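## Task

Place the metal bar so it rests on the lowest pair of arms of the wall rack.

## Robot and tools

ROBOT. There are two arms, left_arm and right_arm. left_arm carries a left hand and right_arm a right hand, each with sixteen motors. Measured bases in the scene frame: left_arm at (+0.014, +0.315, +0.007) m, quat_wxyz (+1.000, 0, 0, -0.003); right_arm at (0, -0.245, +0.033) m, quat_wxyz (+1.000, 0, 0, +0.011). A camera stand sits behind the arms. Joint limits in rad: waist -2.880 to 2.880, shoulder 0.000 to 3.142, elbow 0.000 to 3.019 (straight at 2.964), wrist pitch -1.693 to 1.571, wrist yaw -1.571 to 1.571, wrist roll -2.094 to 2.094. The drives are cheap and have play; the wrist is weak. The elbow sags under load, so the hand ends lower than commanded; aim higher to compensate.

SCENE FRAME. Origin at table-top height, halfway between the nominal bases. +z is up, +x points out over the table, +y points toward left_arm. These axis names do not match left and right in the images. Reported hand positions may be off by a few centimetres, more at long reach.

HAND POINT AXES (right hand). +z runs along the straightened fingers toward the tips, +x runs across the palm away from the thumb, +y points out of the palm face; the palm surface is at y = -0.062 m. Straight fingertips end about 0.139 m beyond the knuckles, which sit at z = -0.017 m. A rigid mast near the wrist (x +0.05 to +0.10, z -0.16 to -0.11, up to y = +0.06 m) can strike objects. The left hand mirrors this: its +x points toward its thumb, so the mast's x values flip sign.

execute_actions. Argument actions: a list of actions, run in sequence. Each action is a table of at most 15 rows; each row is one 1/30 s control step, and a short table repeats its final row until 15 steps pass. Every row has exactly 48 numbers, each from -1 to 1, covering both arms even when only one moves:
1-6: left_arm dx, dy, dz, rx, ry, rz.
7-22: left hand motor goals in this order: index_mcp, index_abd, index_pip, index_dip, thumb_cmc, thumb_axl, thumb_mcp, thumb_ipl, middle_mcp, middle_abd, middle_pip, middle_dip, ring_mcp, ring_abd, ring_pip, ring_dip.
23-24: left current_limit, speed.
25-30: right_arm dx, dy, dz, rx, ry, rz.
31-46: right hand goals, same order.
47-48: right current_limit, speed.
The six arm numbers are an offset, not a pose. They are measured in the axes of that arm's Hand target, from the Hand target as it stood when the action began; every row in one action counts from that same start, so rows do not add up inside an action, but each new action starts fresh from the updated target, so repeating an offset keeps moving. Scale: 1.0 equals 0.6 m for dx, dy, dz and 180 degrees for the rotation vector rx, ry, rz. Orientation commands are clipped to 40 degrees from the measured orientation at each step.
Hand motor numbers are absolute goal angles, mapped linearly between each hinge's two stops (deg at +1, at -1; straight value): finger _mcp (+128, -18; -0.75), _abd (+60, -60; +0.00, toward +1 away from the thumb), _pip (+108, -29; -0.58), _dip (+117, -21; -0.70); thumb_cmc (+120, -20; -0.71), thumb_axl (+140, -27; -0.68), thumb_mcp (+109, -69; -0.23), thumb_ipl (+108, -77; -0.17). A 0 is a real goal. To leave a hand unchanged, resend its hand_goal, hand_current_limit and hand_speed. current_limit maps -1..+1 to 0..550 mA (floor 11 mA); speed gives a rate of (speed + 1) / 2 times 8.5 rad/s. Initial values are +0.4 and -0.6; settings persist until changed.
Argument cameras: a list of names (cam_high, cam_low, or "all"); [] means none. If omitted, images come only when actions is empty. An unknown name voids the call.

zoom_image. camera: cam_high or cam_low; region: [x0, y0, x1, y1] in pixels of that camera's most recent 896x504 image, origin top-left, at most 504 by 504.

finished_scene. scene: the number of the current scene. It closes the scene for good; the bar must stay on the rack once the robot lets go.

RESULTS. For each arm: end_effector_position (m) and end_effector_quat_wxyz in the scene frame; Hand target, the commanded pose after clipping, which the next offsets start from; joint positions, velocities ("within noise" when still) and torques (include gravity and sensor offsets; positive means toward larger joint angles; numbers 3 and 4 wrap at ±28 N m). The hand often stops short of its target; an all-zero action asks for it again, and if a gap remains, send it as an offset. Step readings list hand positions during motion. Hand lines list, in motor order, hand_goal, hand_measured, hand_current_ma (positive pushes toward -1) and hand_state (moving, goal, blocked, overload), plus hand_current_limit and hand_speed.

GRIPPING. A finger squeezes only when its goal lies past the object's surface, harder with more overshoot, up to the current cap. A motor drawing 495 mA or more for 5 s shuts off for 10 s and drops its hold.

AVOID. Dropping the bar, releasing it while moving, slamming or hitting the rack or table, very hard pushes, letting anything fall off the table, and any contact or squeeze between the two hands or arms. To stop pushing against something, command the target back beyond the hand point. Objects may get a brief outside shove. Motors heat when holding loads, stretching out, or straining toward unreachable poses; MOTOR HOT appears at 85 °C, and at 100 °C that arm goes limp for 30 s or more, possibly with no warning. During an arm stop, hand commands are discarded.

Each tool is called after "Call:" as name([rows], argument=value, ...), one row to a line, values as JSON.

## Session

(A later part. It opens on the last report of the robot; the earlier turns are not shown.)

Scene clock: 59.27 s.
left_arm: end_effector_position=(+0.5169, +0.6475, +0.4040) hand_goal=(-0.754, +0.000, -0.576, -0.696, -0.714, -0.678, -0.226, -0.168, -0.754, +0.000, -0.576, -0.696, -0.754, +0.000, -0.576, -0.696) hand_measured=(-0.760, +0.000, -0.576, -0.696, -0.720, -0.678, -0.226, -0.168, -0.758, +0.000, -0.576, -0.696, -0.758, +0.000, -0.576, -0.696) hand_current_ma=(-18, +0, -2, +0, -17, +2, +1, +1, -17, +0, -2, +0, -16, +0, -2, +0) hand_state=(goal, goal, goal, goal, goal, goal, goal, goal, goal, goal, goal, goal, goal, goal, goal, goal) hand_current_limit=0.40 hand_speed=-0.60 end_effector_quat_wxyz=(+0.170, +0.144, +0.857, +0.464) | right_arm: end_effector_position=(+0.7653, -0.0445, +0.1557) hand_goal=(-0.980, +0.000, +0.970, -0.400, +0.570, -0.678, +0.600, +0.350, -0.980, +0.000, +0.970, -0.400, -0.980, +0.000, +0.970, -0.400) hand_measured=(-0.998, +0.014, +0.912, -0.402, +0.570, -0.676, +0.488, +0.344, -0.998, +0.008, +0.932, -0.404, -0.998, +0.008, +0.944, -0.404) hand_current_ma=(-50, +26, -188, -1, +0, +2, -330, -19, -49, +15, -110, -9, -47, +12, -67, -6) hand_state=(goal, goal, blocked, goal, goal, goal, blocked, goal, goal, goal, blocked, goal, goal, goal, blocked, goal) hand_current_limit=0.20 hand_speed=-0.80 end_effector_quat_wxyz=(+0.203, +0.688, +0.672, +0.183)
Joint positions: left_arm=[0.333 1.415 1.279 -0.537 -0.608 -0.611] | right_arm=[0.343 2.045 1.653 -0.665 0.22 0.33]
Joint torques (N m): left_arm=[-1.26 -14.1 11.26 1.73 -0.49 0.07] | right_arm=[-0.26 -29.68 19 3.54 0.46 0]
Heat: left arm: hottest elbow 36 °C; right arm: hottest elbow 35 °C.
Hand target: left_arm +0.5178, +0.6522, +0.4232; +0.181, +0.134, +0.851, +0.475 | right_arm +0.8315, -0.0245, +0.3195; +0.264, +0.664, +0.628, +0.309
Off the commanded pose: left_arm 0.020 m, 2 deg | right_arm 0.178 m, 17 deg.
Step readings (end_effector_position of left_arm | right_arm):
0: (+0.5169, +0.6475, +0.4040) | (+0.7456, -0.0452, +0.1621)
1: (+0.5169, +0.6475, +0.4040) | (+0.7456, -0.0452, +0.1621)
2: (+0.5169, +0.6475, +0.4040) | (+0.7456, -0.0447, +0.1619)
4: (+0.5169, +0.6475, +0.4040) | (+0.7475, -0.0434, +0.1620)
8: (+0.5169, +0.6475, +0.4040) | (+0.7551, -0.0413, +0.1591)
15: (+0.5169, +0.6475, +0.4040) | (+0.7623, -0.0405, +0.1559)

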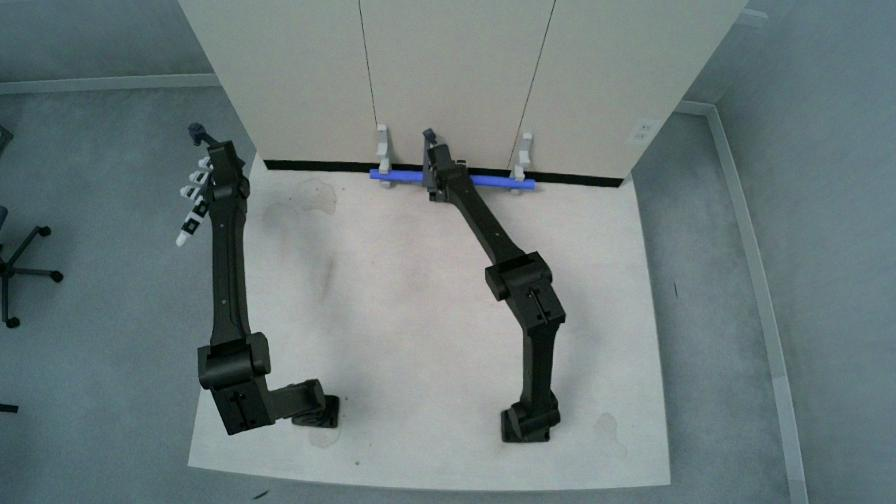

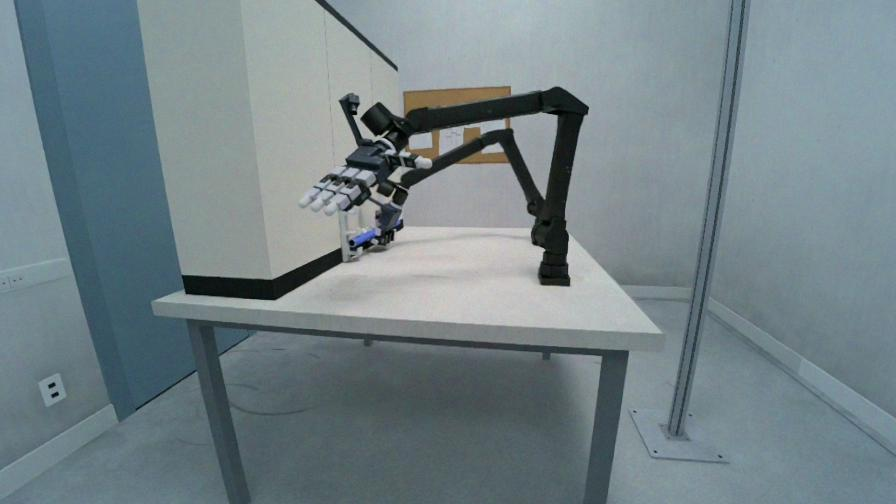

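Call:
execute_actions([
  [[0,0,0,0,0,0,-0.754,0,-0.576,-0.696,-0.714,-0.678,-0.226,-0.168,-0.754,0,-0.576,-0.696,-0.754,0,-0.576,-0.696,0.4,-0.6,0,0.009,0.01,-0.0,0.001,-0.001,-0.98,0,0.97,-0.4,0.571,-0.678,0.6,0.35,-0.98,0,0.97,-0.4,-0.98,0,0.97,-0.4,0.2,-0.8],[0,0,0,0,0,0,-0.754,0,-0.576,-0.696,-0.714,-0.678,-0.226,-0.168,-0.754,0,-0.576,-0.696,-0.754,0,-0.576,-0.696,0.4,-0.6,0,0.0165,0.0185,0,0.002,-0.002,-0.98,0,0.97,-0.4,0.571,-0.678,0.6,0.35,-0.98,0,0.97,-0.4,-0.98,0,0.97,-0.4,0.2,-0.8]],
], cameras=["all"])

Call:
zoom_image(camera="cam_low", region=[335, 190, 415, 263])

Call:
zoom_image(camera="cam_high", region=[360, 130, 560, 230])

Scene clock: 60.37 s.
left_arm: end_effector_position=(+0.5169, +0.6475, +0.4040) hand_goal=(-0.754, +0.000, -0.576, -0.696, -0.714, -0.678, -0.226, -0.168, -0.754, +0.000, -0.576, -0.696, -0.754, +0.000, -0.576, -0.696) hand_measured=(-0.760, +0.000, -0.576, -0.696, -0.720, -0.678, -0.226, -0.168, -0.758, +0.000, -0.576, -0.696, -0.758, +0.000, -0.576, -0.696) hand_current_ma=(-18, +0, -2, +0, -17, +2, +1, +1, -17, +0, -2, +0, -16, +0, -2, +0) hand_state=(goal, goal, goal, goal, goal, goal, goal, goal, goal, goal, goal, goal, goal, goal, goal, goal) hand_current_limit=0.40 hand_speed=-0.60 end_effector_quat_wxyz=(+0.170, +0.144, +0.857, +0.464) | right_arm: end_effector_position=(+0.7747, -0.0418, +0.1554) hand_goal=(-0.980, +0.000, +0.970, -0.400, +0.570, -0.678, +0.600, +0.350, -0.980, +0.000, +0.970, -0.400, -0.980, +0.000, +0.970, -0.400) hand_measured=(-0.998, +0.014, +0.914, -0.392, +0.570, -0.676, +0.488, +0.344, -0.998, +0.010, +0.932, -0.398, -0.998, +0.010, +0.946, -0.396) hand_current_ma=(-50, +26, -182, +14, +0, +2, -330, -19, -49, +18, -110, +5, -44, +16, -63, +7) hand_state=(goal, goal, blocked, goal, goal, goal, blocked, goal, goal, goal, blocked, goal, goal, goal, blocked, goal) hand_current_limit=0.20 hand_speed=-0.80 end_effector_quat_wxyz=(+0.201, +0.687, +0.672, +0.189)
Joint positions: left_arm=[0.333 1.415 1.279 -0.537 -0.608 -0.611] | right_arm=[0.34 2.067 1.685 -0.667 0.211 0.329]
Joint torques (N m): left_arm=[-1.26 -14.21 11.28 1.87 -0.48 0.08] | right_arm=[-0.09 -29.39 20.27 2.95 0.37 -0.16]
Heat: left arm: hottest elbow 36 °C; right arm: hottest elbow 36 °C.
Hand target: left_arm +0.5178, +0.6522, +0.4232; +0.181, +0.134, +0.851, +0.475 | right_arm +0.8463, -0.0248, +0.3194; +0.262, +0.661, +0.631, +0.310
Off the commanded pose: left_arm 0.020 m, 2 deg | right_arm 0.180 m, 17 deg.
Step readings (end_effector_position of left_arm | right_arm):
0: (+0.5169, +0.6475, +0.4040) | (+0.7653, -0.0445, +0.1557)
1: (+0.5169, +0.6475, +0.4040) | (+0.7653, -0.0445, +0.1557)
2: (+0.5169, +0.6475, +0.4040) | (+0.7657, -0.0443, +0.1565)
4: (+0.5169, +0.6475, +0.4040) | (+0.7677, -0.0441, +0.1559)
8: (+0.5169, +0.6475, +0.4040) | (+0.7747, -0.0419, +0.1565)
15: (+0.5169, +0.6475, +0.4040) | (+0.7747, -0.0418, +0.1554)

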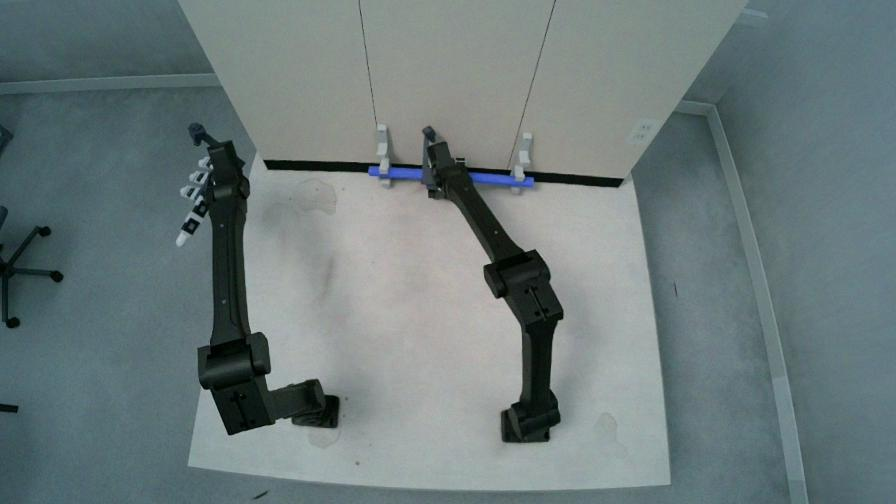

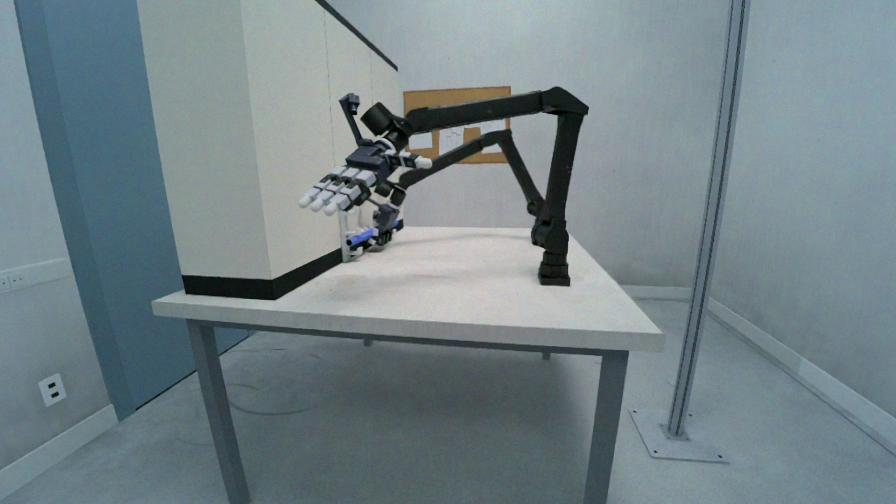

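Scaled by 6.300.

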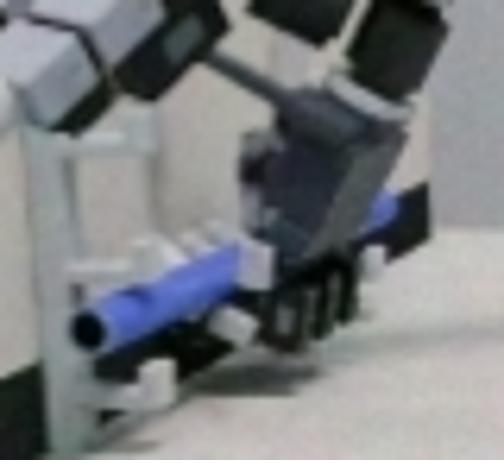

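Scaled by 2.520.

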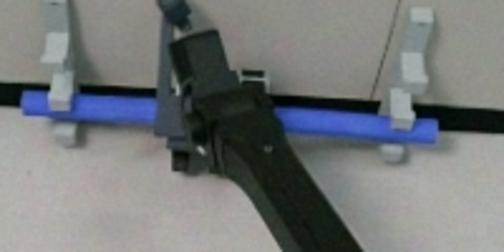

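Call:
execute_actions([
  [[0,0,0,0,0,0,-0.754,0,-0.576,-0.696,-0.714,-0.678,-0.226,-0.168,-0.754,0,-0.576,-0.696,-0.754,0,-0.576,-0.696,0.4,-0.6,0,0.0,0.0,-0.0,0.002,-0.002,-0.98,0,0.97,-0.34,0.571,-0.678,0.6,0.35,-0.98,0,0.97,-0.34,-0.98,0,0.97,-0.34,0.2,-0.8],[0,0,0,0,0,0,-0.754,0,-0.576,-0.696,-0.714,-0.678,-0.226,-0.168,-0.754,0,-0.576,-0.696,-0.754,0,-0.576,-0.696,0.4,-0.6,0,0.007,0.007,0,0.0037,-0.0034,-0.98,0,0.97,-0.28,0.571,-0.678,0.6,0.35,-0.98,0,0.97,-0.28,-0.98,0,0.97,-0.28,0.2,-0.8],[0,0,0,0,0,0,-0.754,0,-0.576,-0.696,-0.714,-0.678,-0.226,-0.168,-0.754,0,-0.576,-0.696,-0.754,0,-0.576,-0.696,0.4,-0.6,0,0.0112,0.0124,0,0.0037,-0.0034,-0.98,0,0.97,-0.28,0.571,-0.678,0.6,0.35,-0.98,0,0.97,-0.28,-0.98,0,0.97,-0.28,0.2,-0.8]],
], cameras=["all"])

Call:
zoom_image(camera="cam_low", region=[335, 190, 415, 263])

Call:
zoom_image(camera="cam_high", region=[360, 130, 560, 230])

Scene clock: 62.00 s.
left_arm: end_effector_position=(+0.5169, +0.6475, +0.4040) hand_goal=(-0.754, +0.000, -0.576, -0.696, -0.714, -0.678, -0.226, -0.168, -0.754, +0.000, -0.576, -0.696, -0.754, +0.000, -0.576, -0.696) hand_measured=(-0.760, +0.000, -0.576, -0.696, -0.720, -0.678, -0.226, -0.168, -0.758, +0.000, -0.576, -0.696, -0.758, +0.000, -0.576, -0.696) hand_current_ma=(-18, +0, -2, +0, -17, +2, +1, +1, -17, +0, -2, +0, -16, +0, -2, +0) hand_state=(goal, goal, goal, goal, goal, goal, goal, goal, goal, goal, goal, goal, goal, goal, goal, goal) hand_current_limit=0.40 hand_speed=-0.60 end_effector_quat_wxyz=(+0.170, +0.144, +0.857, +0.464) | right_arm: end_effector_position=(+0.7786, -0.0422, +0.1532) hand_goal=(-0.980, +0.000, +0.970, -0.280, +0.570, -0.678, +0.600, +0.350, -0.980, +0.000, +0.970, -0.280, -0.980, +0.000, +0.970, -0.280) hand_measured=(-0.998, +0.014, +0.902, -0.288, +0.570, -0.676, +0.494, +0.334, -0.998, +0.010, +0.914, -0.290, -0.994, +0.010, +0.926, -0.290) hand_current_ma=(-50, +26, -226, -18, +0, +2, -330, -56, -44, +19, -181, -19, -37, +18, -136, -20) hand_state=(goal, goal, blocked, goal, goal, goal, blocked, goal, goal, goal, blocked, goal, goal, goal, blocked, goal) hand_current_limit=0.20 hand_speed=-0.80 end_effector_quat_wxyz=(+0.198, +0.687, +0.673, +0.191)
Joint positions: left_arm=[0.333 1.415 1.279 -0.537 -0.608 -0.611] | right_arm=[0.335 2.076 1.695 -0.667 0.2 0.326]
Joint torques (N m): left_arm=[-1.32 -14.1 11.22 1.81 -0.47 0.1] | right_arm=[-0.15 -29.04 21.12 2.86 0.24 -0.29]
Heat: left arm: hottest elbow 37 °C; right arm: hottest elbow 37 °C.
Hand target: left_arm +0.5178, +0.6522, +0.4232; +0.181, +0.134, +0.851, +0.475 | right_arm +0.8563, -0.0249, +0.3194; +0.260, +0.656, +0.636, +0.313
Off the commanded pose: left_arm 0.020 m, 2 deg | right_arm 0.184 m, 17 deg.
Step readings (end_effector_position of left_arm | right_arm):
0: (+0.5169, +0.6475, +0.4040) | (+0.7747, -0.0418, +0.1554)
1: (+0.5169, +0.6475, +0.4040) | (+0.7747, -0.0418, +0.1554)
2: (+0.5169, +0.6475, +0.4040) | (+0.7751, -0.0414, +0.1561)
4: (+0.5169, +0.6475, +0.4040) | (+0.7763, -0.0414, +0.1538)
8: (+0.5169, +0.6475, +0.4040) | (+0.7778, -0.0412, +0.1524)
15: (+0.5169, +0.6475, +0.4040) | (+0.7786, -0.0422, +0.1532)

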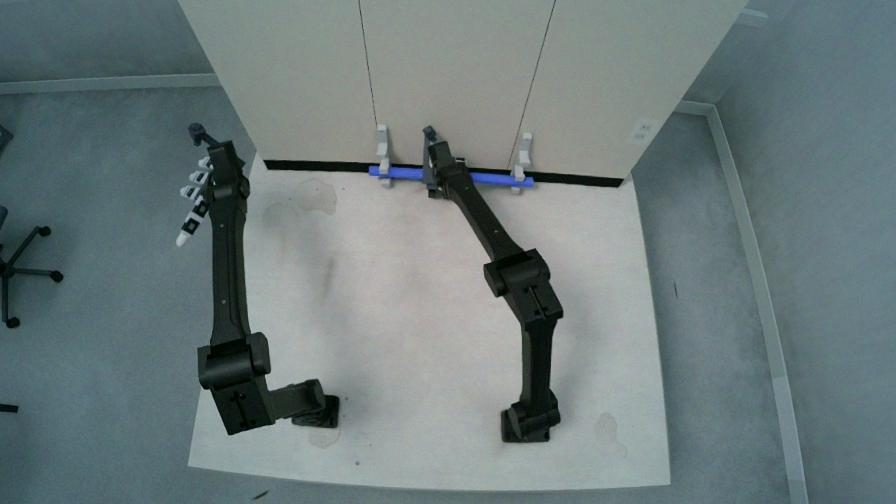

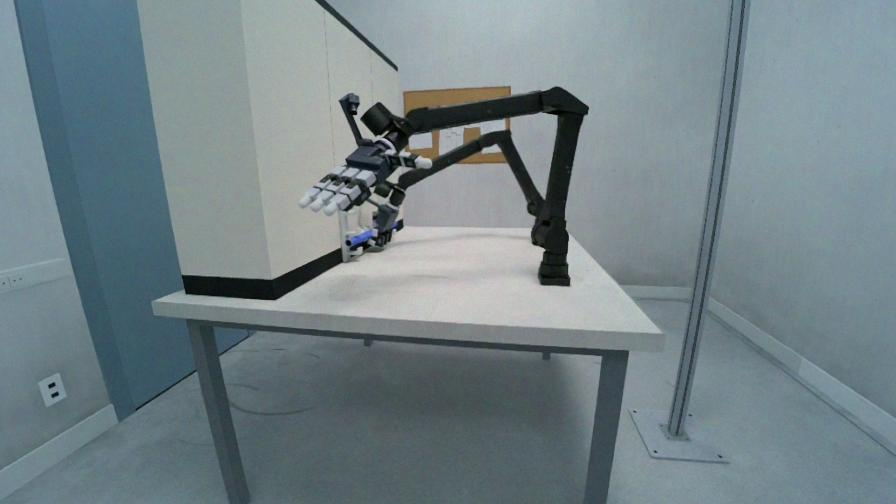

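Scaled by 6.300.

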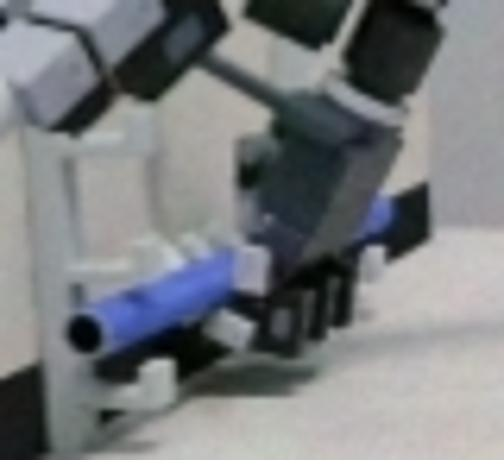

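Scaled by 2.520.

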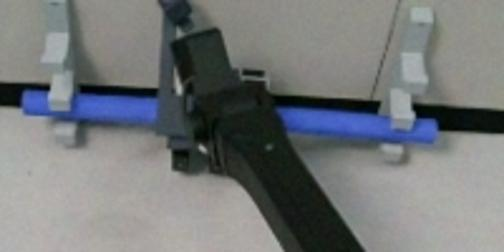

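Call:
execute_actions([
  [[0,0,0,0,0,0,-0.754,0,-0.576,-0.696,-0.714,-0.678,-0.226,-0.168,-0.754,0,-0.576,-0.696,-0.754,0,-0.576,-0.696,0.4,-0.6,0,0.009,0.01,0,0.003,-0.003,-0.98,0,0.97,-0.28,0.571,-0.678,0.6,0.35,-0.98,0,0.97,-0.28,-0.98,0,0.97,-0.28,0.2,-0.8],[0,0,0,0,0,0,-0.754,0,-0.576,-0.696,-0.714,-0.678,-0.226,-0.168,-0.754,0,-0.576,-0.696,-0.754,0,-0.576,-0.696,0.4,-0.6,0,0.0145,0.016,0,0.0047,-0.0044,-0.98,0,0.97,-0.28,0.571,-0.678,0.6,0.35,-0.98,0,0.97,-0.28,-0.98,0,0.97,-0.28,0.2,-0.8]],
], cameras=["all"])

Call:
zoom_image(camera="cam_low", region=[335, 190, 415, 263])

Call:
zoom_image(camera="cam_high", region=[360, 130, 560, 230])

Scene clock: 63.00 s.
left_arm: end_effector_position=(+0.5169, +0.6475, +0.4040) hand_goal=(-0.754, +0.000, -0.576, -0.696, -0.714, -0.678, -0.226, -0.168, -0.754, +0.000, -0.576, -0.696, -0.754, +0.000, -0.576, -0.696) hand_measured=(-0.760, +0.000, -0.576, -0.696, -0.720, -0.678, -0.226, -0.168, -0.758, +0.000, -0.576, -0.696, -0.758, +0.000, -0.576, -0.696) hand_current_ma=(-18, +0, -2, +0, -17, +2, +1, +1, -17, +0, -2, +0, -16, +0, -2, +0) hand_state=(goal, goal, goal, goal, goal, goal, goal, goal, goal, goal, goal, goal, goal, goal, goal, goal) hand_current_limit=0.40 hand_speed=-0.60 end_effector_quat_wxyz=(+0.170, +0.144, +0.857, +0.464) | right_arm: end_effector_position=(+0.7792, -0.0417, +0.1517) hand_goal=(-0.980, +0.000, +0.970, -0.280, +0.570, -0.678, +0.600, +0.350, -0.980, +0.000, +0.970, -0.280, -0.980, +0.000, +0.970, -0.280) hand_measured=(-0.998, +0.014, +0.900, -0.274, +0.570, -0.676, +0.494, +0.334, -0.996, +0.010, +0.912, -0.280, -0.994, +0.010, +0.924, -0.286) hand_current_ma=(-46, +26, -233, +9, +0, +2, -330, -59, -42, +19, -187, +0, -37, +19, -140, -12) hand_state=(goal, goal, blocked, goal, goal, goal, blocked, goal, goal, goal, blocked, goal, goal, goal, blocked, goal) hand_current_limit=0.20 hand_speed=-0.80 end_effector_quat_wxyz=(+0.190, +0.687, +0.675, +0.190)
Joint positions: left_arm=[0.333 1.415 1.279 -0.537 -0.608 -0.611] | right_arm=[0.332 2.079 1.703 -0.679 0.185 0.323]
Joint torques (N m): left_arm=[-1.32 -13.98 11.28 1.81 -0.47 0.07] | right_arm=[-0.56 -27.81 22.31 3.21 0.05 -0.49]
Motor temperatures (°C): left_arm=[25 28 37 25 24 24] | right_arm=[22 30 38 24 25 23]
Heat: left arm: hottest elbow 37 °C; right arm: hottest elbow 38 °C.
Hand target: left_arm +0.5178, +0.6522, +0.4232; +0.181, +0.134, +0.851, +0.475 | right_arm +0.8693, -0.0249, +0.3194; +0.258, +0.649, +0.642, +0.316
Off the commanded pose: left_arm 0.020 m, 2 deg | right_arm 0.191 m, 17 deg.
Step readings (end_effector_position of left_arm | right_arm):
0: (+0.5169, +0.6475, +0.4040) | (+0.7786, -0.0422, +0.1532)
1: (+0.5169, +0.6475, +0.4040) | (+0.7785, -0.0420, +0.1531)
2: (+0.5169, +0.6475, +0.4040) | (+0.7785, -0.0420, +0.1519)
4: (+0.5169, +0.6475, +0.4040) | (+0.7790, -0.0419, +0.1521)
8: (+0.5169, +0.6475, +0.4040) | (+0.7791, -0.0420, +0.1522)
15: (+0.5169, +0.6475, +0.4040) | (+0.7792, -0.0417, +0.1517)

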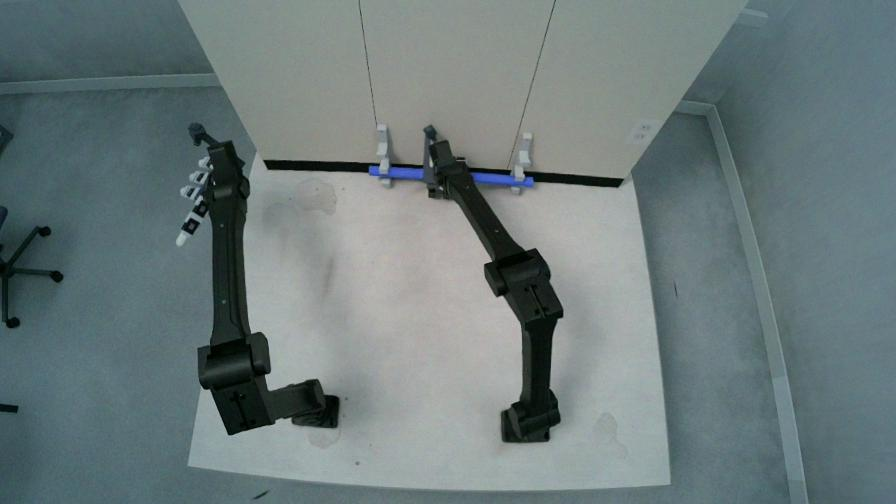

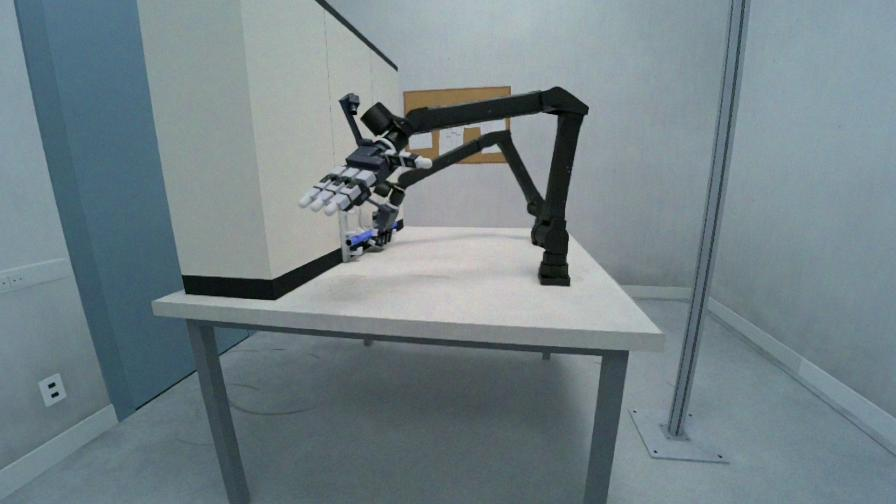

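Scaled by 6.300.

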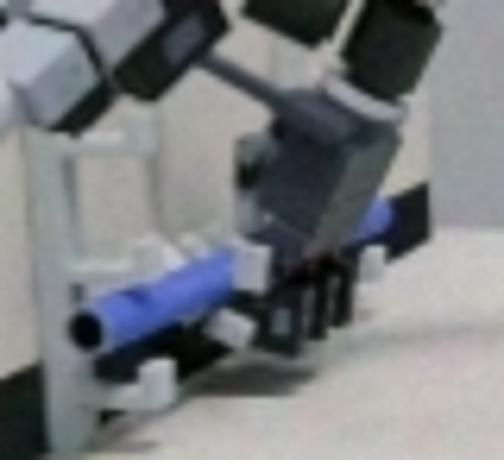

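Scaled by 2.520.

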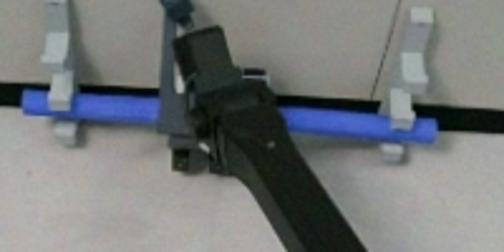

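Call:
execute_actions([
  [[0,0,0,0,0,0,-0.754,0,-0.576,-0.696,-0.714,-0.678,-0.226,-0.168,-0.754,0,-0.576,-0.696,-0.754,0,-0.576,-0.696,0.4,-0.6,0,-0.0112,-0.0124,0,0,0,-0.98,0,0.97,-0.22,0.571,-0.678,0.6,0.35,-0.98,0,0.97,-0.22,-0.98,0,0.97,-0.22,0.2,-0.85],[0,0,0,0,0,0,-0.754,0,-0.576,-0.696,-0.714,-0.678,-0.226,-0.168,-0.754,0,-0.576,-0.696,-0.754,0,-0.576,-0.696,0.4,-0.6,0,-0.0112,-0.0124,0,0,0,-0.98,0,0.97,-0.15,0.571,-0.678,0.6,0.35,-0.98,0,0.97,-0.15,-0.98,0,0.97,-0.15,0.2,-0.85],[0,0,0,0,0,0,-0.754,0,-0.576,-0.696,-0.714,-0.678,-0.226,-0.168,-0.754,0,-0.576,-0.696,-0.754,0,-0.576,-0.696,0.4,-0.6,0,-0.0112,-0.0124,0,0,0,-0.98,0,0.97,-0.05,0.571,-0.678,0.6,0.35,-0.98,0,0.97,-0.05,-0.98,0,0.97,-0.05,0.2,-0.85]],
], cameras=["all"])

Call:
zoom_image(camera="cam_low", region=[335, 190, 415, 263])

Call:
zoom_image(camera="cam_high", region=[360, 130, 560, 230])

Scene clock: 65.40 s.
left_arm: end_effector_position=(+0.5169, +0.6475, +0.4040) hand_goal=(-0.754, +0.000, -0.576, -0.696, -0.714, -0.678, -0.226, -0.168, -0.754, +0.000, -0.576, -0.696, -0.754, +0.000, -0.576, -0.696) hand_measured=(-0.760, +0.000, -0.576, -0.696, -0.720, -0.678, -0.226, -0.168, -0.758, +0.000, -0.576, -0.696, -0.758, +0.000, -0.576, -0.696) hand_current_ma=(-18, +0, -2, +0, -17, +2, +1, +1, -17, +0, -2, +0, -16, +0, -2, +0) hand_state=(goal, goal, goal, goal, goal, goal, goal, goal, goal, goal, goal, goal, goal, goal, goal, goal) hand_current_limit=0.40 hand_speed=-0.60 end_effector_quat_wxyz=(+0.170, +0.144, +0.857, +0.464) | right_arm: end_effector_position=(+0.7822, -0.0419, +0.1509) hand_goal=(-0.980, +0.000, +0.970, -0.050, +0.570, -0.678, +0.600, +0.350, -0.980, +0.000, +0.970, -0.050, -0.980, +0.000, +0.970, -0.050) hand_measured=(-0.998, +0.012, +0.846, -0.110, +0.570, -0.676, +0.504, +0.334, -0.996, +0.010, +0.862, -0.126, -0.996, +0.010, +0.876, -0.130) hand_current_ma=(-49, +25, -330, -197, +0, +2, -330, -59, -41, +19, -330, -269, -38, +19, -330, -282) hand_state=(goal, goal, blocked, blocked, goal, goal, blocked, goal, goal, goal, blocked, blocked, goal, goal, blocked, blocked) hand_current_limit=0.20 hand_speed=-0.85 end_effector_quat_wxyz=(+0.191, +0.684, +0.678, +0.190)
Joint positions: left_arm=[0.333 1.415 1.279 -0.537 -0.608 -0.611] | right_arm=[0.329 2.085 1.711 -0.679 0.182 0.312]
Joint torques (N m): left_arm=[-1.49 -14.21 11.3 1.8 -0.5 0.08] | right_arm=[-0.26 -29.74 20.27 3.51 0.21 -0.34]
Heat: left arm: hottest elbow 37 °C; right arm: hottest elbow 38 °C.
Hand target: left_arm +0.5178, +0.6522, +0.4232; +0.181, +0.134, +0.851, +0.475 | right_arm +0.8593, -0.0251, +0.3194; +0.258, +0.649, +0.642, +0.316
Off the commanded pose: left_arm 0.020 m, 2 deg | right_arm 0.186 m, 17 deg.
Step readings (end_effector_position of left_arm | right_arm):
0: (+0.5169, +0.6475, +0.4040) | (+0.7792, -0.0417, +0.1517)
1: (+0.5169, +0.6475, +0.4040) | (+0.7792, -0.0417, +0.1517)
2: (+0.5169, +0.6475, +0.4040) | (+0.7792, -0.0417, +0.1517)
4: (+0.5169, +0.6475, +0.4040) | (+0.7793, -0.0416, +0.1517)
8: (+0.5169, +0.6475, +0.4040) | (+0.7805, -0.0419, +0.1509)
15: (+0.5169, +0.6475, +0.4040) | (+0.7817, -0.0421, +0.1501)

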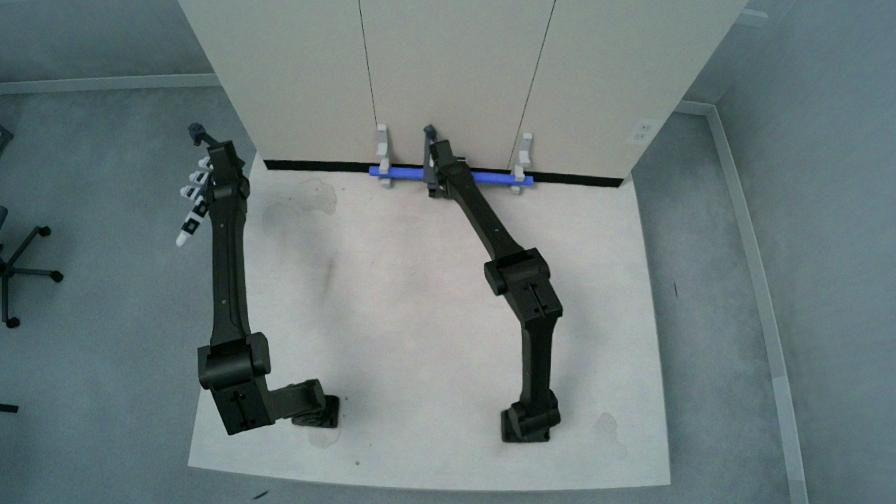

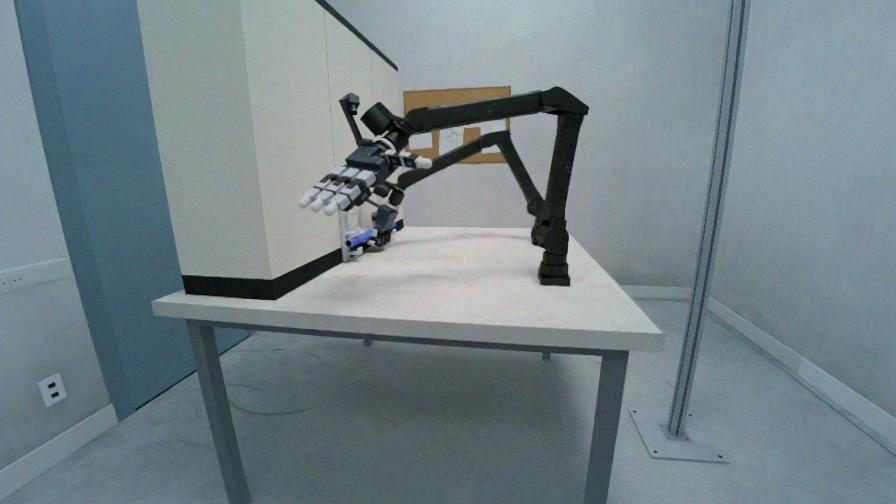

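Scaled by 6.300.

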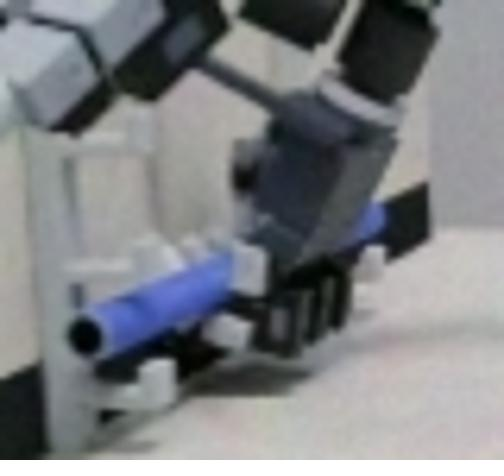

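Scaled by 2.520.

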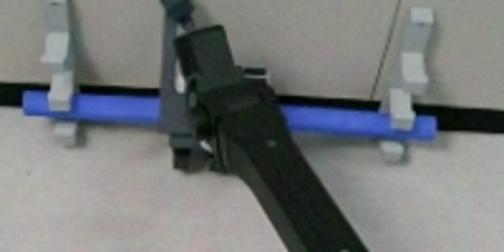

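Call:
execute_actions([
  [[0,0,0,0,0,0,-0.754,0,-0.576,-0.696,-0.714,-0.678,-0.226,-0.168,-0.754,0,-0.576,-0.696,-0.754,0,-0.576,-0.696,0.4,-0.6,0,-0.015,0.02,0,0,0,-0.98,0,0.97,-0.05,0.571,-0.678,0.6,0.35,-0.98,0,0.97,-0.05,-0.98,0,0.97,-0.05,0.2,-0.85],[0,0,0,0,0,0,-0.754,0,-0.576,-0.696,-0.714,-0.678,-0.226,-0.168,-0.754,0,-0.576,-0.696,-0.754,0,-0.576,-0.696,0.4,-0.6,0,-0.03,0.041,0,0,0,-0.98,0,0.97,-0.05,0.571,-0.678,0.6,0.35,-0.98,0,0.97,-0.05,-0.98,0,0.97,-0.05,0.2,-0.85]],
], cameras=["all"])

Call:
zoom_image(camera="cam_low", region=[335, 190, 415, 263])

Call:
zoom_image(camera="cam_high", region=[360, 130, 560, 230])

Scene clock: 66.60 s.
left_arm: end_effector_position=(+0.5169, +0.6475, +0.4040) hand_goal=(-0.754, +0.000, -0.576, -0.696, -0.714, -0.678, -0.226, -0.168, -0.754, +0.000, -0.576, -0.696, -0.754, +0.000, -0.576, -0.696) hand_measured=(-0.760, +0.000, -0.576, -0.696, -0.720, -0.678, -0.226, -0.168, -0.758, +0.000, -0.576, -0.696, -0.758, +0.000, -0.576, -0.696) hand_current_ma=(-18, +0, -2, +0, -17, +2, +1, +1, -17, +0, -2, +0, -16, +0, -2, +0) hand_state=(goal, goal, goal, goal, goal, goal, goal, goal, goal, goal, goal, goal, goal, goal, goal, goal) hand_current_limit=0.40 hand_speed=-0.60 end_effector_quat_wxyz=(+0.170, +0.144, +0.857, +0.464) | right_arm: end_effector_position=(+0.7830, -0.0389, +0.1421) hand_goal=(-0.980, +0.000, +0.970, -0.050, +0.570, -0.678, +0.600, +0.350, -0.980, +0.000, +0.970, -0.050, -0.980, +0.000, +0.970, -0.050) hand_measured=(-0.996, +0.012, +0.844, -0.100, +0.570, -0.676, +0.504, +0.334, -0.992, +0.010, +0.860, -0.120, -0.992, +0.010, +0.874, -0.128) hand_current_ma=(-43, +24, -330, -158, +0, +2, -330, -59, -30, +19, -330, -236, -31, +19, -330, -274) hand_state=(goal, goal, blocked, blocked, goal, goal, blocked, goal, goal, goal, blocked, blocked, goal, goal, blocked, blocked) hand_current_limit=0.20 hand_speed=-0.85 end_effector_quat_wxyz=(+0.190, +0.683, +0.680, +0.189)
Joint positions: left_arm=[0.333 1.415 1.279 -0.537 -0.608 -0.611] | right_arm=[0.332 2.099 1.711 -0.668 0.182 0.312]
Joint torques (N m): left_arm=[-1.32 -13.92 11.19 1.76 -0.47 0.06] | right_arm=[-0.09 -27.81 19.26 5.27 0.23 -0.32]
Heat: left arm: hottest elbow 37 °C; right arm: hottest elbow 38 °C.
Hand target: left_arm +0.5178, +0.6522, +0.4232; +0.181, +0.134, +0.851, +0.475 | right_arm +0.8654, -0.0226, +0.2896; +0.258, +0.649, +0.642, +0.316
Off the commanded pose: left_arm 0.020 m, 2 deg | right_arm 0.170 m, 17 deg.
Step readings (end_effector_position of left_arm | right_arm):
0: (+0.5169, +0.6475, +0.4040) | (+0.7822, -0.0419, +0.1509)
1: (+0.5169, +0.6475, +0.4040) | (+0.7822, -0.0419, +0.1509)
2: (+0.5169, +0.6475, +0.4040) | (+0.7821, -0.0419, +0.1497)
4: (+0.5169, +0.6475, +0.4040) | (+0.7824, -0.0418, +0.1500)
8: (+0.5169, +0.6475, +0.4040) | (+0.7825, -0.0404, +0.1470)
15: (+0.5169, +0.6475, +0.4040) | (+0.7830, -0.0389, +0.1433)

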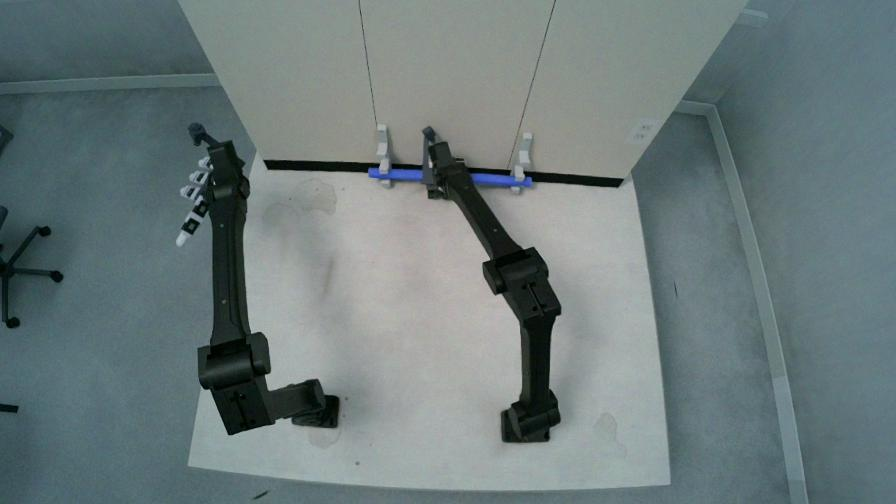

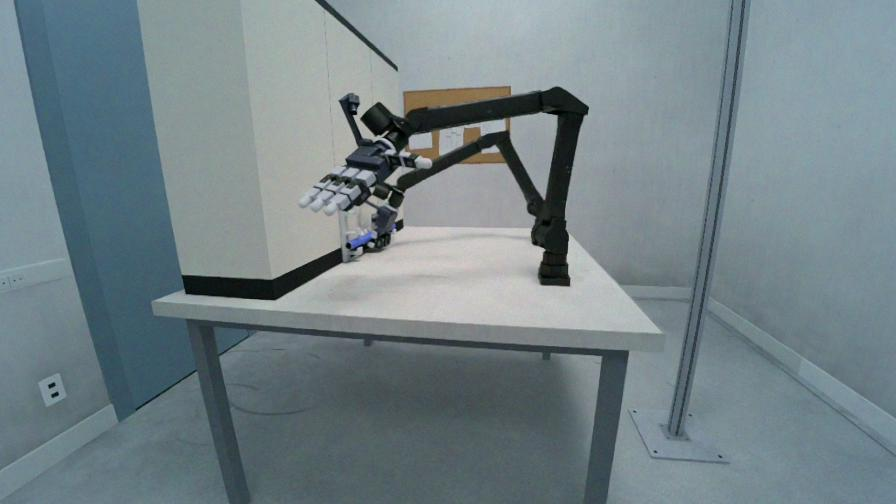

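Scaled by 6.300.

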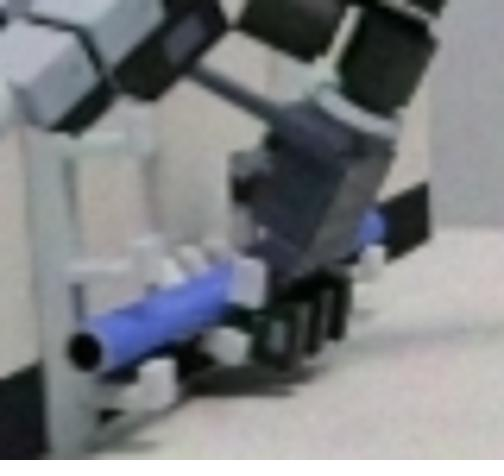

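Scaled by 2.520.

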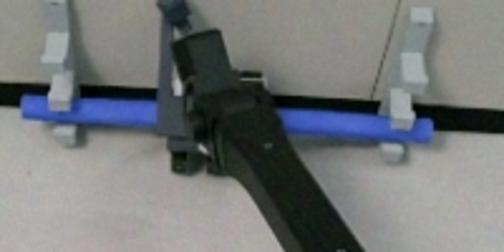

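Call:
execute_actions([
  [[0,0,0,0,0,0,-0.754,0,-0.576,-0.696,-0.714,-0.678,-0.226,-0.168,-0.754,0,-0.576,-0.696,-0.754,0,-0.576,-0.696,0.4,-0.6,0,-0.012,0.014,0,0,0,-0.98,0,0.97,-0.05,0.571,-0.678,0.6,0.35,-0.98,0,0.97,-0.05,-0.98,0,0.97,-0.05,0.2,-0.85],[0,0,0,0,0,0,-0.754,0,-0.576,-0.696,-0.714,-0.678,-0.226,-0.168,-0.754,0,-0.576,-0.696,-0.754,0,-0.576,-0.696,0.4,-0.6,-0.008,-0.024,0.028,0,0,0,-0.98,0,0.97,-0.05,0.571,-0.678,0.6,0.35,-0.98,0,0.97,-0.05,-0.98,0,0.97,-0.05,0.2,-0.85]],
], cameras=["all"])

Call:
zoom_image(camera="cam_low", region=[335, 190, 415, 263])

Call:
zoom_image(camera="cam_high", region=[360, 130, 560, 230])

Scene clock: 67.67 s.
left_arm: end_effector_position=(+0.5169, +0.6475, +0.4040) hand_goal=(-0.754, +0.000, -0.576, -0.696, -0.714, -0.678, -0.226, -0.168, -0.754, +0.000, -0.576, -0.696, -0.754, +0.000, -0.576, -0.696) hand_measured=(-0.760, +0.000, -0.576, -0.696, -0.720, -0.678, -0.226, -0.168, -0.758, +0.000, -0.576, -0.696, -0.758, +0.000, -0.576, -0.696) hand_current_ma=(-18, +0, -2, +0, -17, +2, +1, +1, -17, +0, -2, +0, -16, +0, -2, +0) hand_state=(goal, goal, goal, goal, goal, goal, goal, goal, goal, goal, goal, goal, goal, goal, goal, goal) hand_current_limit=0.40 hand_speed=-0.60 end_effector_quat_wxyz=(+0.170, +0.144, +0.857, +0.464) | right_arm: end_effector_position=(+0.7835, -0.0388, +0.1400) hand_goal=(-0.980, +0.000, +0.970, -0.050, +0.570, -0.678, +0.600, +0.350, -0.980, +0.000, +0.970, -0.050, -0.980, +0.000, +0.970, -0.050) hand_measured=(-0.988, +0.012, +0.840, -0.088, +0.570, -0.676, +0.504, +0.334, -0.984, +0.010, +0.856, -0.106, -0.986, +0.010, +0.872, -0.120) hand_current_ma=(-18, +24, -330, -110, +0, +2, -330, -59, -8, +19, -330, -184, -11, +19, -330, -242) hand_state=(goal, goal, blocked, blocked, goal, goal, blocked, goal, goal, goal, blocked, blocked, goal, goal, blocked, blocked) hand_current_limit=0.20 hand_speed=-0.85 end_effector_quat_wxyz=(+0.190, +0.683, +0.679, +0.190)
Joint positions: left_arm=[0.333 1.415 1.279 -0.537 -0.608 -0.611] | right_arm=[0.332 2.102 1.709 -0.662 0.182 0.312]
Joint torques (N m): left_arm=[-1.32 -13.98 11.26 1.77 -0.47 0.07] | right_arm=[-0.5 -25.64 18.02 6.74 0.11 -0.36]
Heat: left arm: hottest elbow 37 °C; right arm: hottest elbow 38 °C.
Hand target: left_arm +0.5178, +0.6522, +0.4232; +0.181, +0.134, +0.851, +0.475 | right_arm +0.8683, -0.0256, +0.2674; +0.258, +0.649, +0.642, +0.316
Off the commanded pose: left_arm 0.020 m, 2 deg | right_arm 0.154 m, 17 deg.
Step readings (end_effector_position of left_arm | right_arm):
0: (+0.5169, +0.6475, +0.4040) | (+0.7830, -0.0389, +0.1421)
1: (+0.5169, +0.6475, +0.4040) | (+0.7830, -0.0389, +0.1421)
2: (+0.5169, +0.6475, +0.4040) | (+0.7833, -0.0388, +0.1423)
4: (+0.5169, +0.6475, +0.4040) | (+0.7830, -0.0389, +0.1406)
8: (+0.5169, +0.6475, +0.4040) | (+0.7835, -0.0388, +0.1412)
15: (+0.5169, +0.6475, +0.4040) | (+0.7835, -0.0388, +0.1400)

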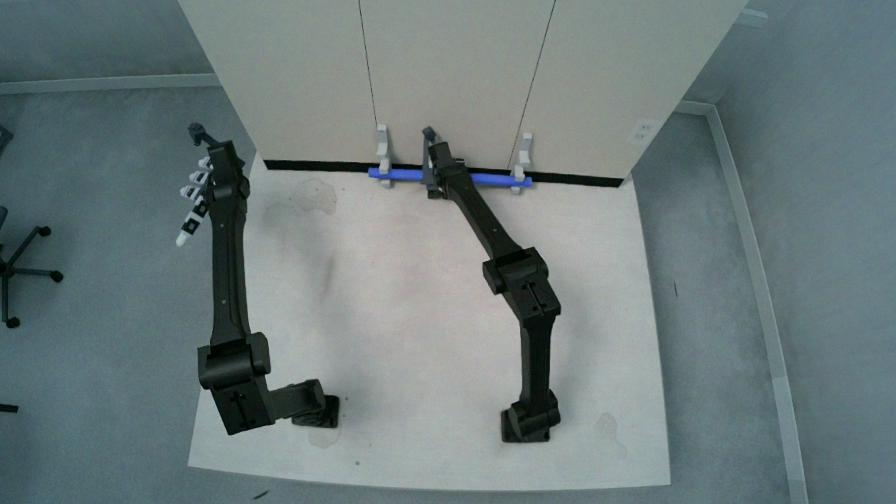

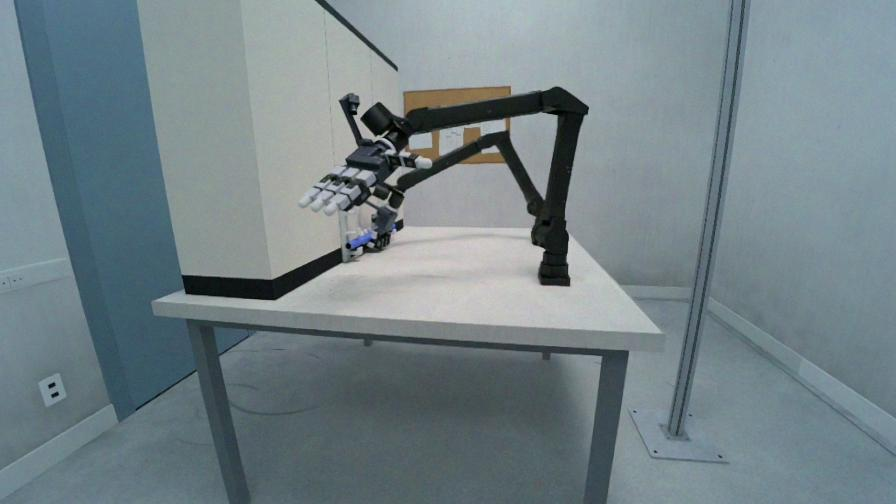

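Scaled by 6.300.

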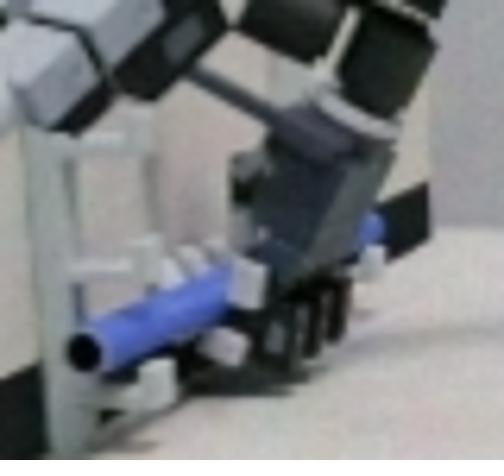

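Scaled by 2.520.

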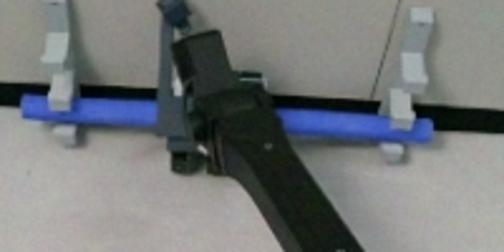

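Call:
execute_actions([
  [[0,0,0,0,0,0,-0.754,0,-0.576,-0.696,-0.714,-0.678,-0.226,-0.168,-0.754,0,-0.576,-0.696,-0.754,0,-0.576,-0.696,0.4,-0.6,0,-0.0137,0.0157,0,0,0,-0.98,0,0.97,-0.05,0.571,-0.678,0.6,0.35,-0.98,0,0.97,-0.05,-0.98,0,0.97,-0.05,0.2,-0.85],[0,0,0,0,0,0,-0.754,0,-0.576,-0.696,-0.714,-0.678,-0.226,-0.168,-0.754,0,-0.576,-0.696,-0.754,0,-0.576,-0.696,0.4,-0.6,0,-0.0275,0.0315,0,0,0,-0.98,0,0.97,-0.05,0.571,-0.678,0.6,0.35,-0.98,0,0.97,-0.05,-0.98,0,0.97,-0.05,0.2,-0.85]],
], cameras=["all"])

Call:
zoom_image(camera="cam_low", region=[335, 190, 415, 263])

Call:
zoom_image(camera="cam_high", region=[360, 130, 560, 230])

Scene clock: 69.23 s.
left_arm: end_effector_position=(+0.5169, +0.6475, +0.4040) hand_goal=(-0.754, +0.000, -0.576, -0.696, -0.714, -0.678, -0.226, -0.168, -0.754, +0.000, -0.576, -0.696, -0.754, +0.000, -0.576, -0.696) hand_measured=(-0.760, +0.000, -0.576, -0.696, -0.720, -0.678, -0.226, -0.168, -0.758, +0.000, -0.576, -0.696, -0.758, +0.000, -0.576, -0.696) hand_current_ma=(-18, +0, -2, +0, -17, +2, +1, +1, -17, +0, -2, +0, -16, +0, -2, +0) hand_state=(goal, goal, goal, goal, goal, goal, goal, goal, goal, goal, goal, goal, goal, goal, goal, goal) hand_current_limit=0.40 hand_speed=-0.60 end_effector_quat_wxyz=(+0.170, +0.144, +0.857, +0.464) | right_arm: end_effector_position=(+0.7842, -0.0386, +0.1392) hand_goal=(-0.980, +0.000, +0.970, -0.050, +0.570, -0.678, +0.600, +0.350, -0.980, +0.000, +0.970, -0.050, -0.980, +0.000, +0.970, -0.050) hand_measured=(-0.980, +0.012, +0.838, -0.076, +0.570, -0.676, +0.504, +0.334, -0.974, +0.010, +0.852, -0.092, -0.974, +0.010, +0.866, -0.104) hand_current_ma=(+0, +24, -330, -71, +0, +2, -330, -59, +10, +19, -330, -128, +11, +19, -330, -169) hand_state=(goal, goal, blocked, blocked, goal, goal, blocked, goal, goal, goal, blocked, blocked, goal, goal, blocked, blocked) hand_current_limit=0.20 hand_speed=-0.85 end_effector_quat_wxyz=(+0.194, +0.683, +0.678, +0.190)
Joint positions: left_arm=[0.333 1.415 1.279 -0.537 -0.608 -0.611] | right_arm=[0.334 2.105 1.709 -0.656 0.19 0.313]
Joint torques (N m): left_arm=[-1.49 -14.15 11.33 1.77 -0.47 0.08] | right_arm=[-0.56 -23.24 17.26 8.12 0.18 -0.36]
Heat: left arm: hottest elbow 37 °C; right arm: hottest elbow 39 °C.
Hand target: left_arm +0.5178, +0.6522, +0.4232; +0.181, +0.134, +0.851, +0.475 | right_arm +0.8713, -0.0236, +0.2426; +0.258, +0.649, +0.642, +0.316
Off the commanded pose: left_arm 0.020 m, 2 deg | right_arm 0.136 m, 17 deg.
Step readings (end_effector_position of left_arm | right_arm):
0: (+0.5169, +0.6475, +0.4040) | (+0.7835, -0.0388, +0.1400)
1: (+0.5169, +0.6475, +0.4040) | (+0.7835, -0.0388, +0.1400)
2: (+0.5169, +0.6475, +0.4040) | (+0.7835, -0.0388, +0.1400)
4: (+0.5169, +0.6475, +0.4040) | (+0.7840, -0.0389, +0.1394)
8: (+0.5169, +0.6475, +0.4040) | (+0.7842, -0.0393, +0.1387)
15: (+0.5169, +0.6475, +0.4040) | (+0.7842, -0.0386, +0.1392)

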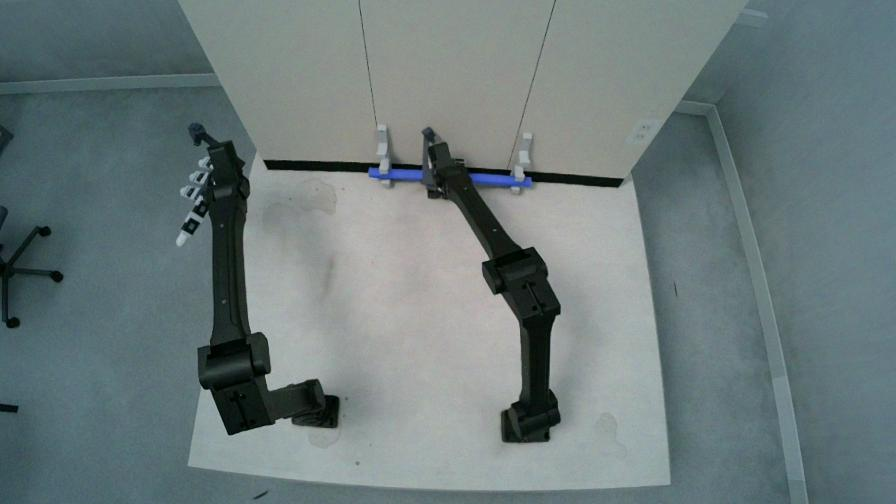

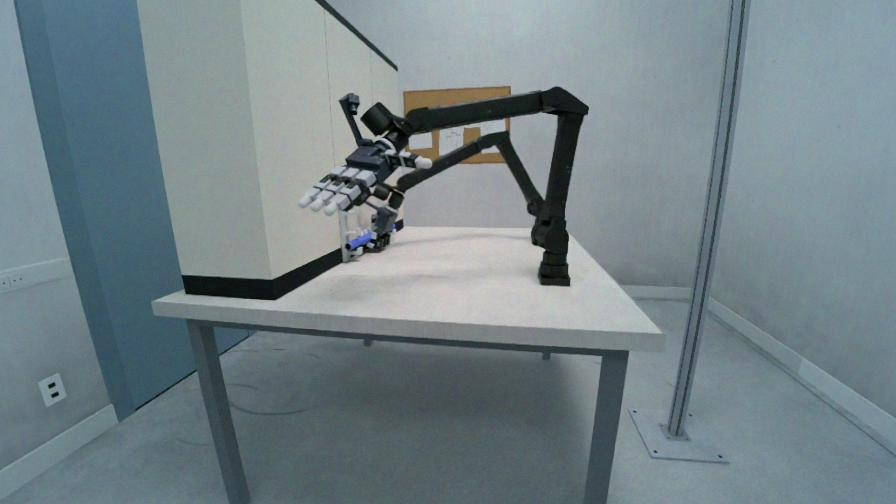

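Scaled by 6.300.

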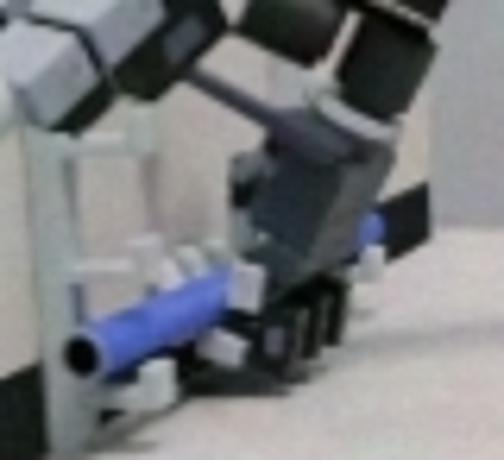

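Scaled by 2.520.

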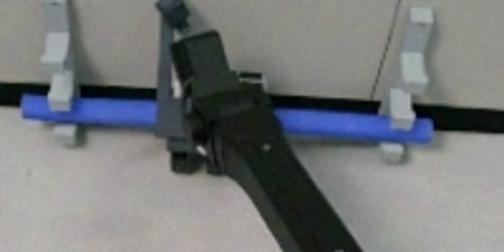

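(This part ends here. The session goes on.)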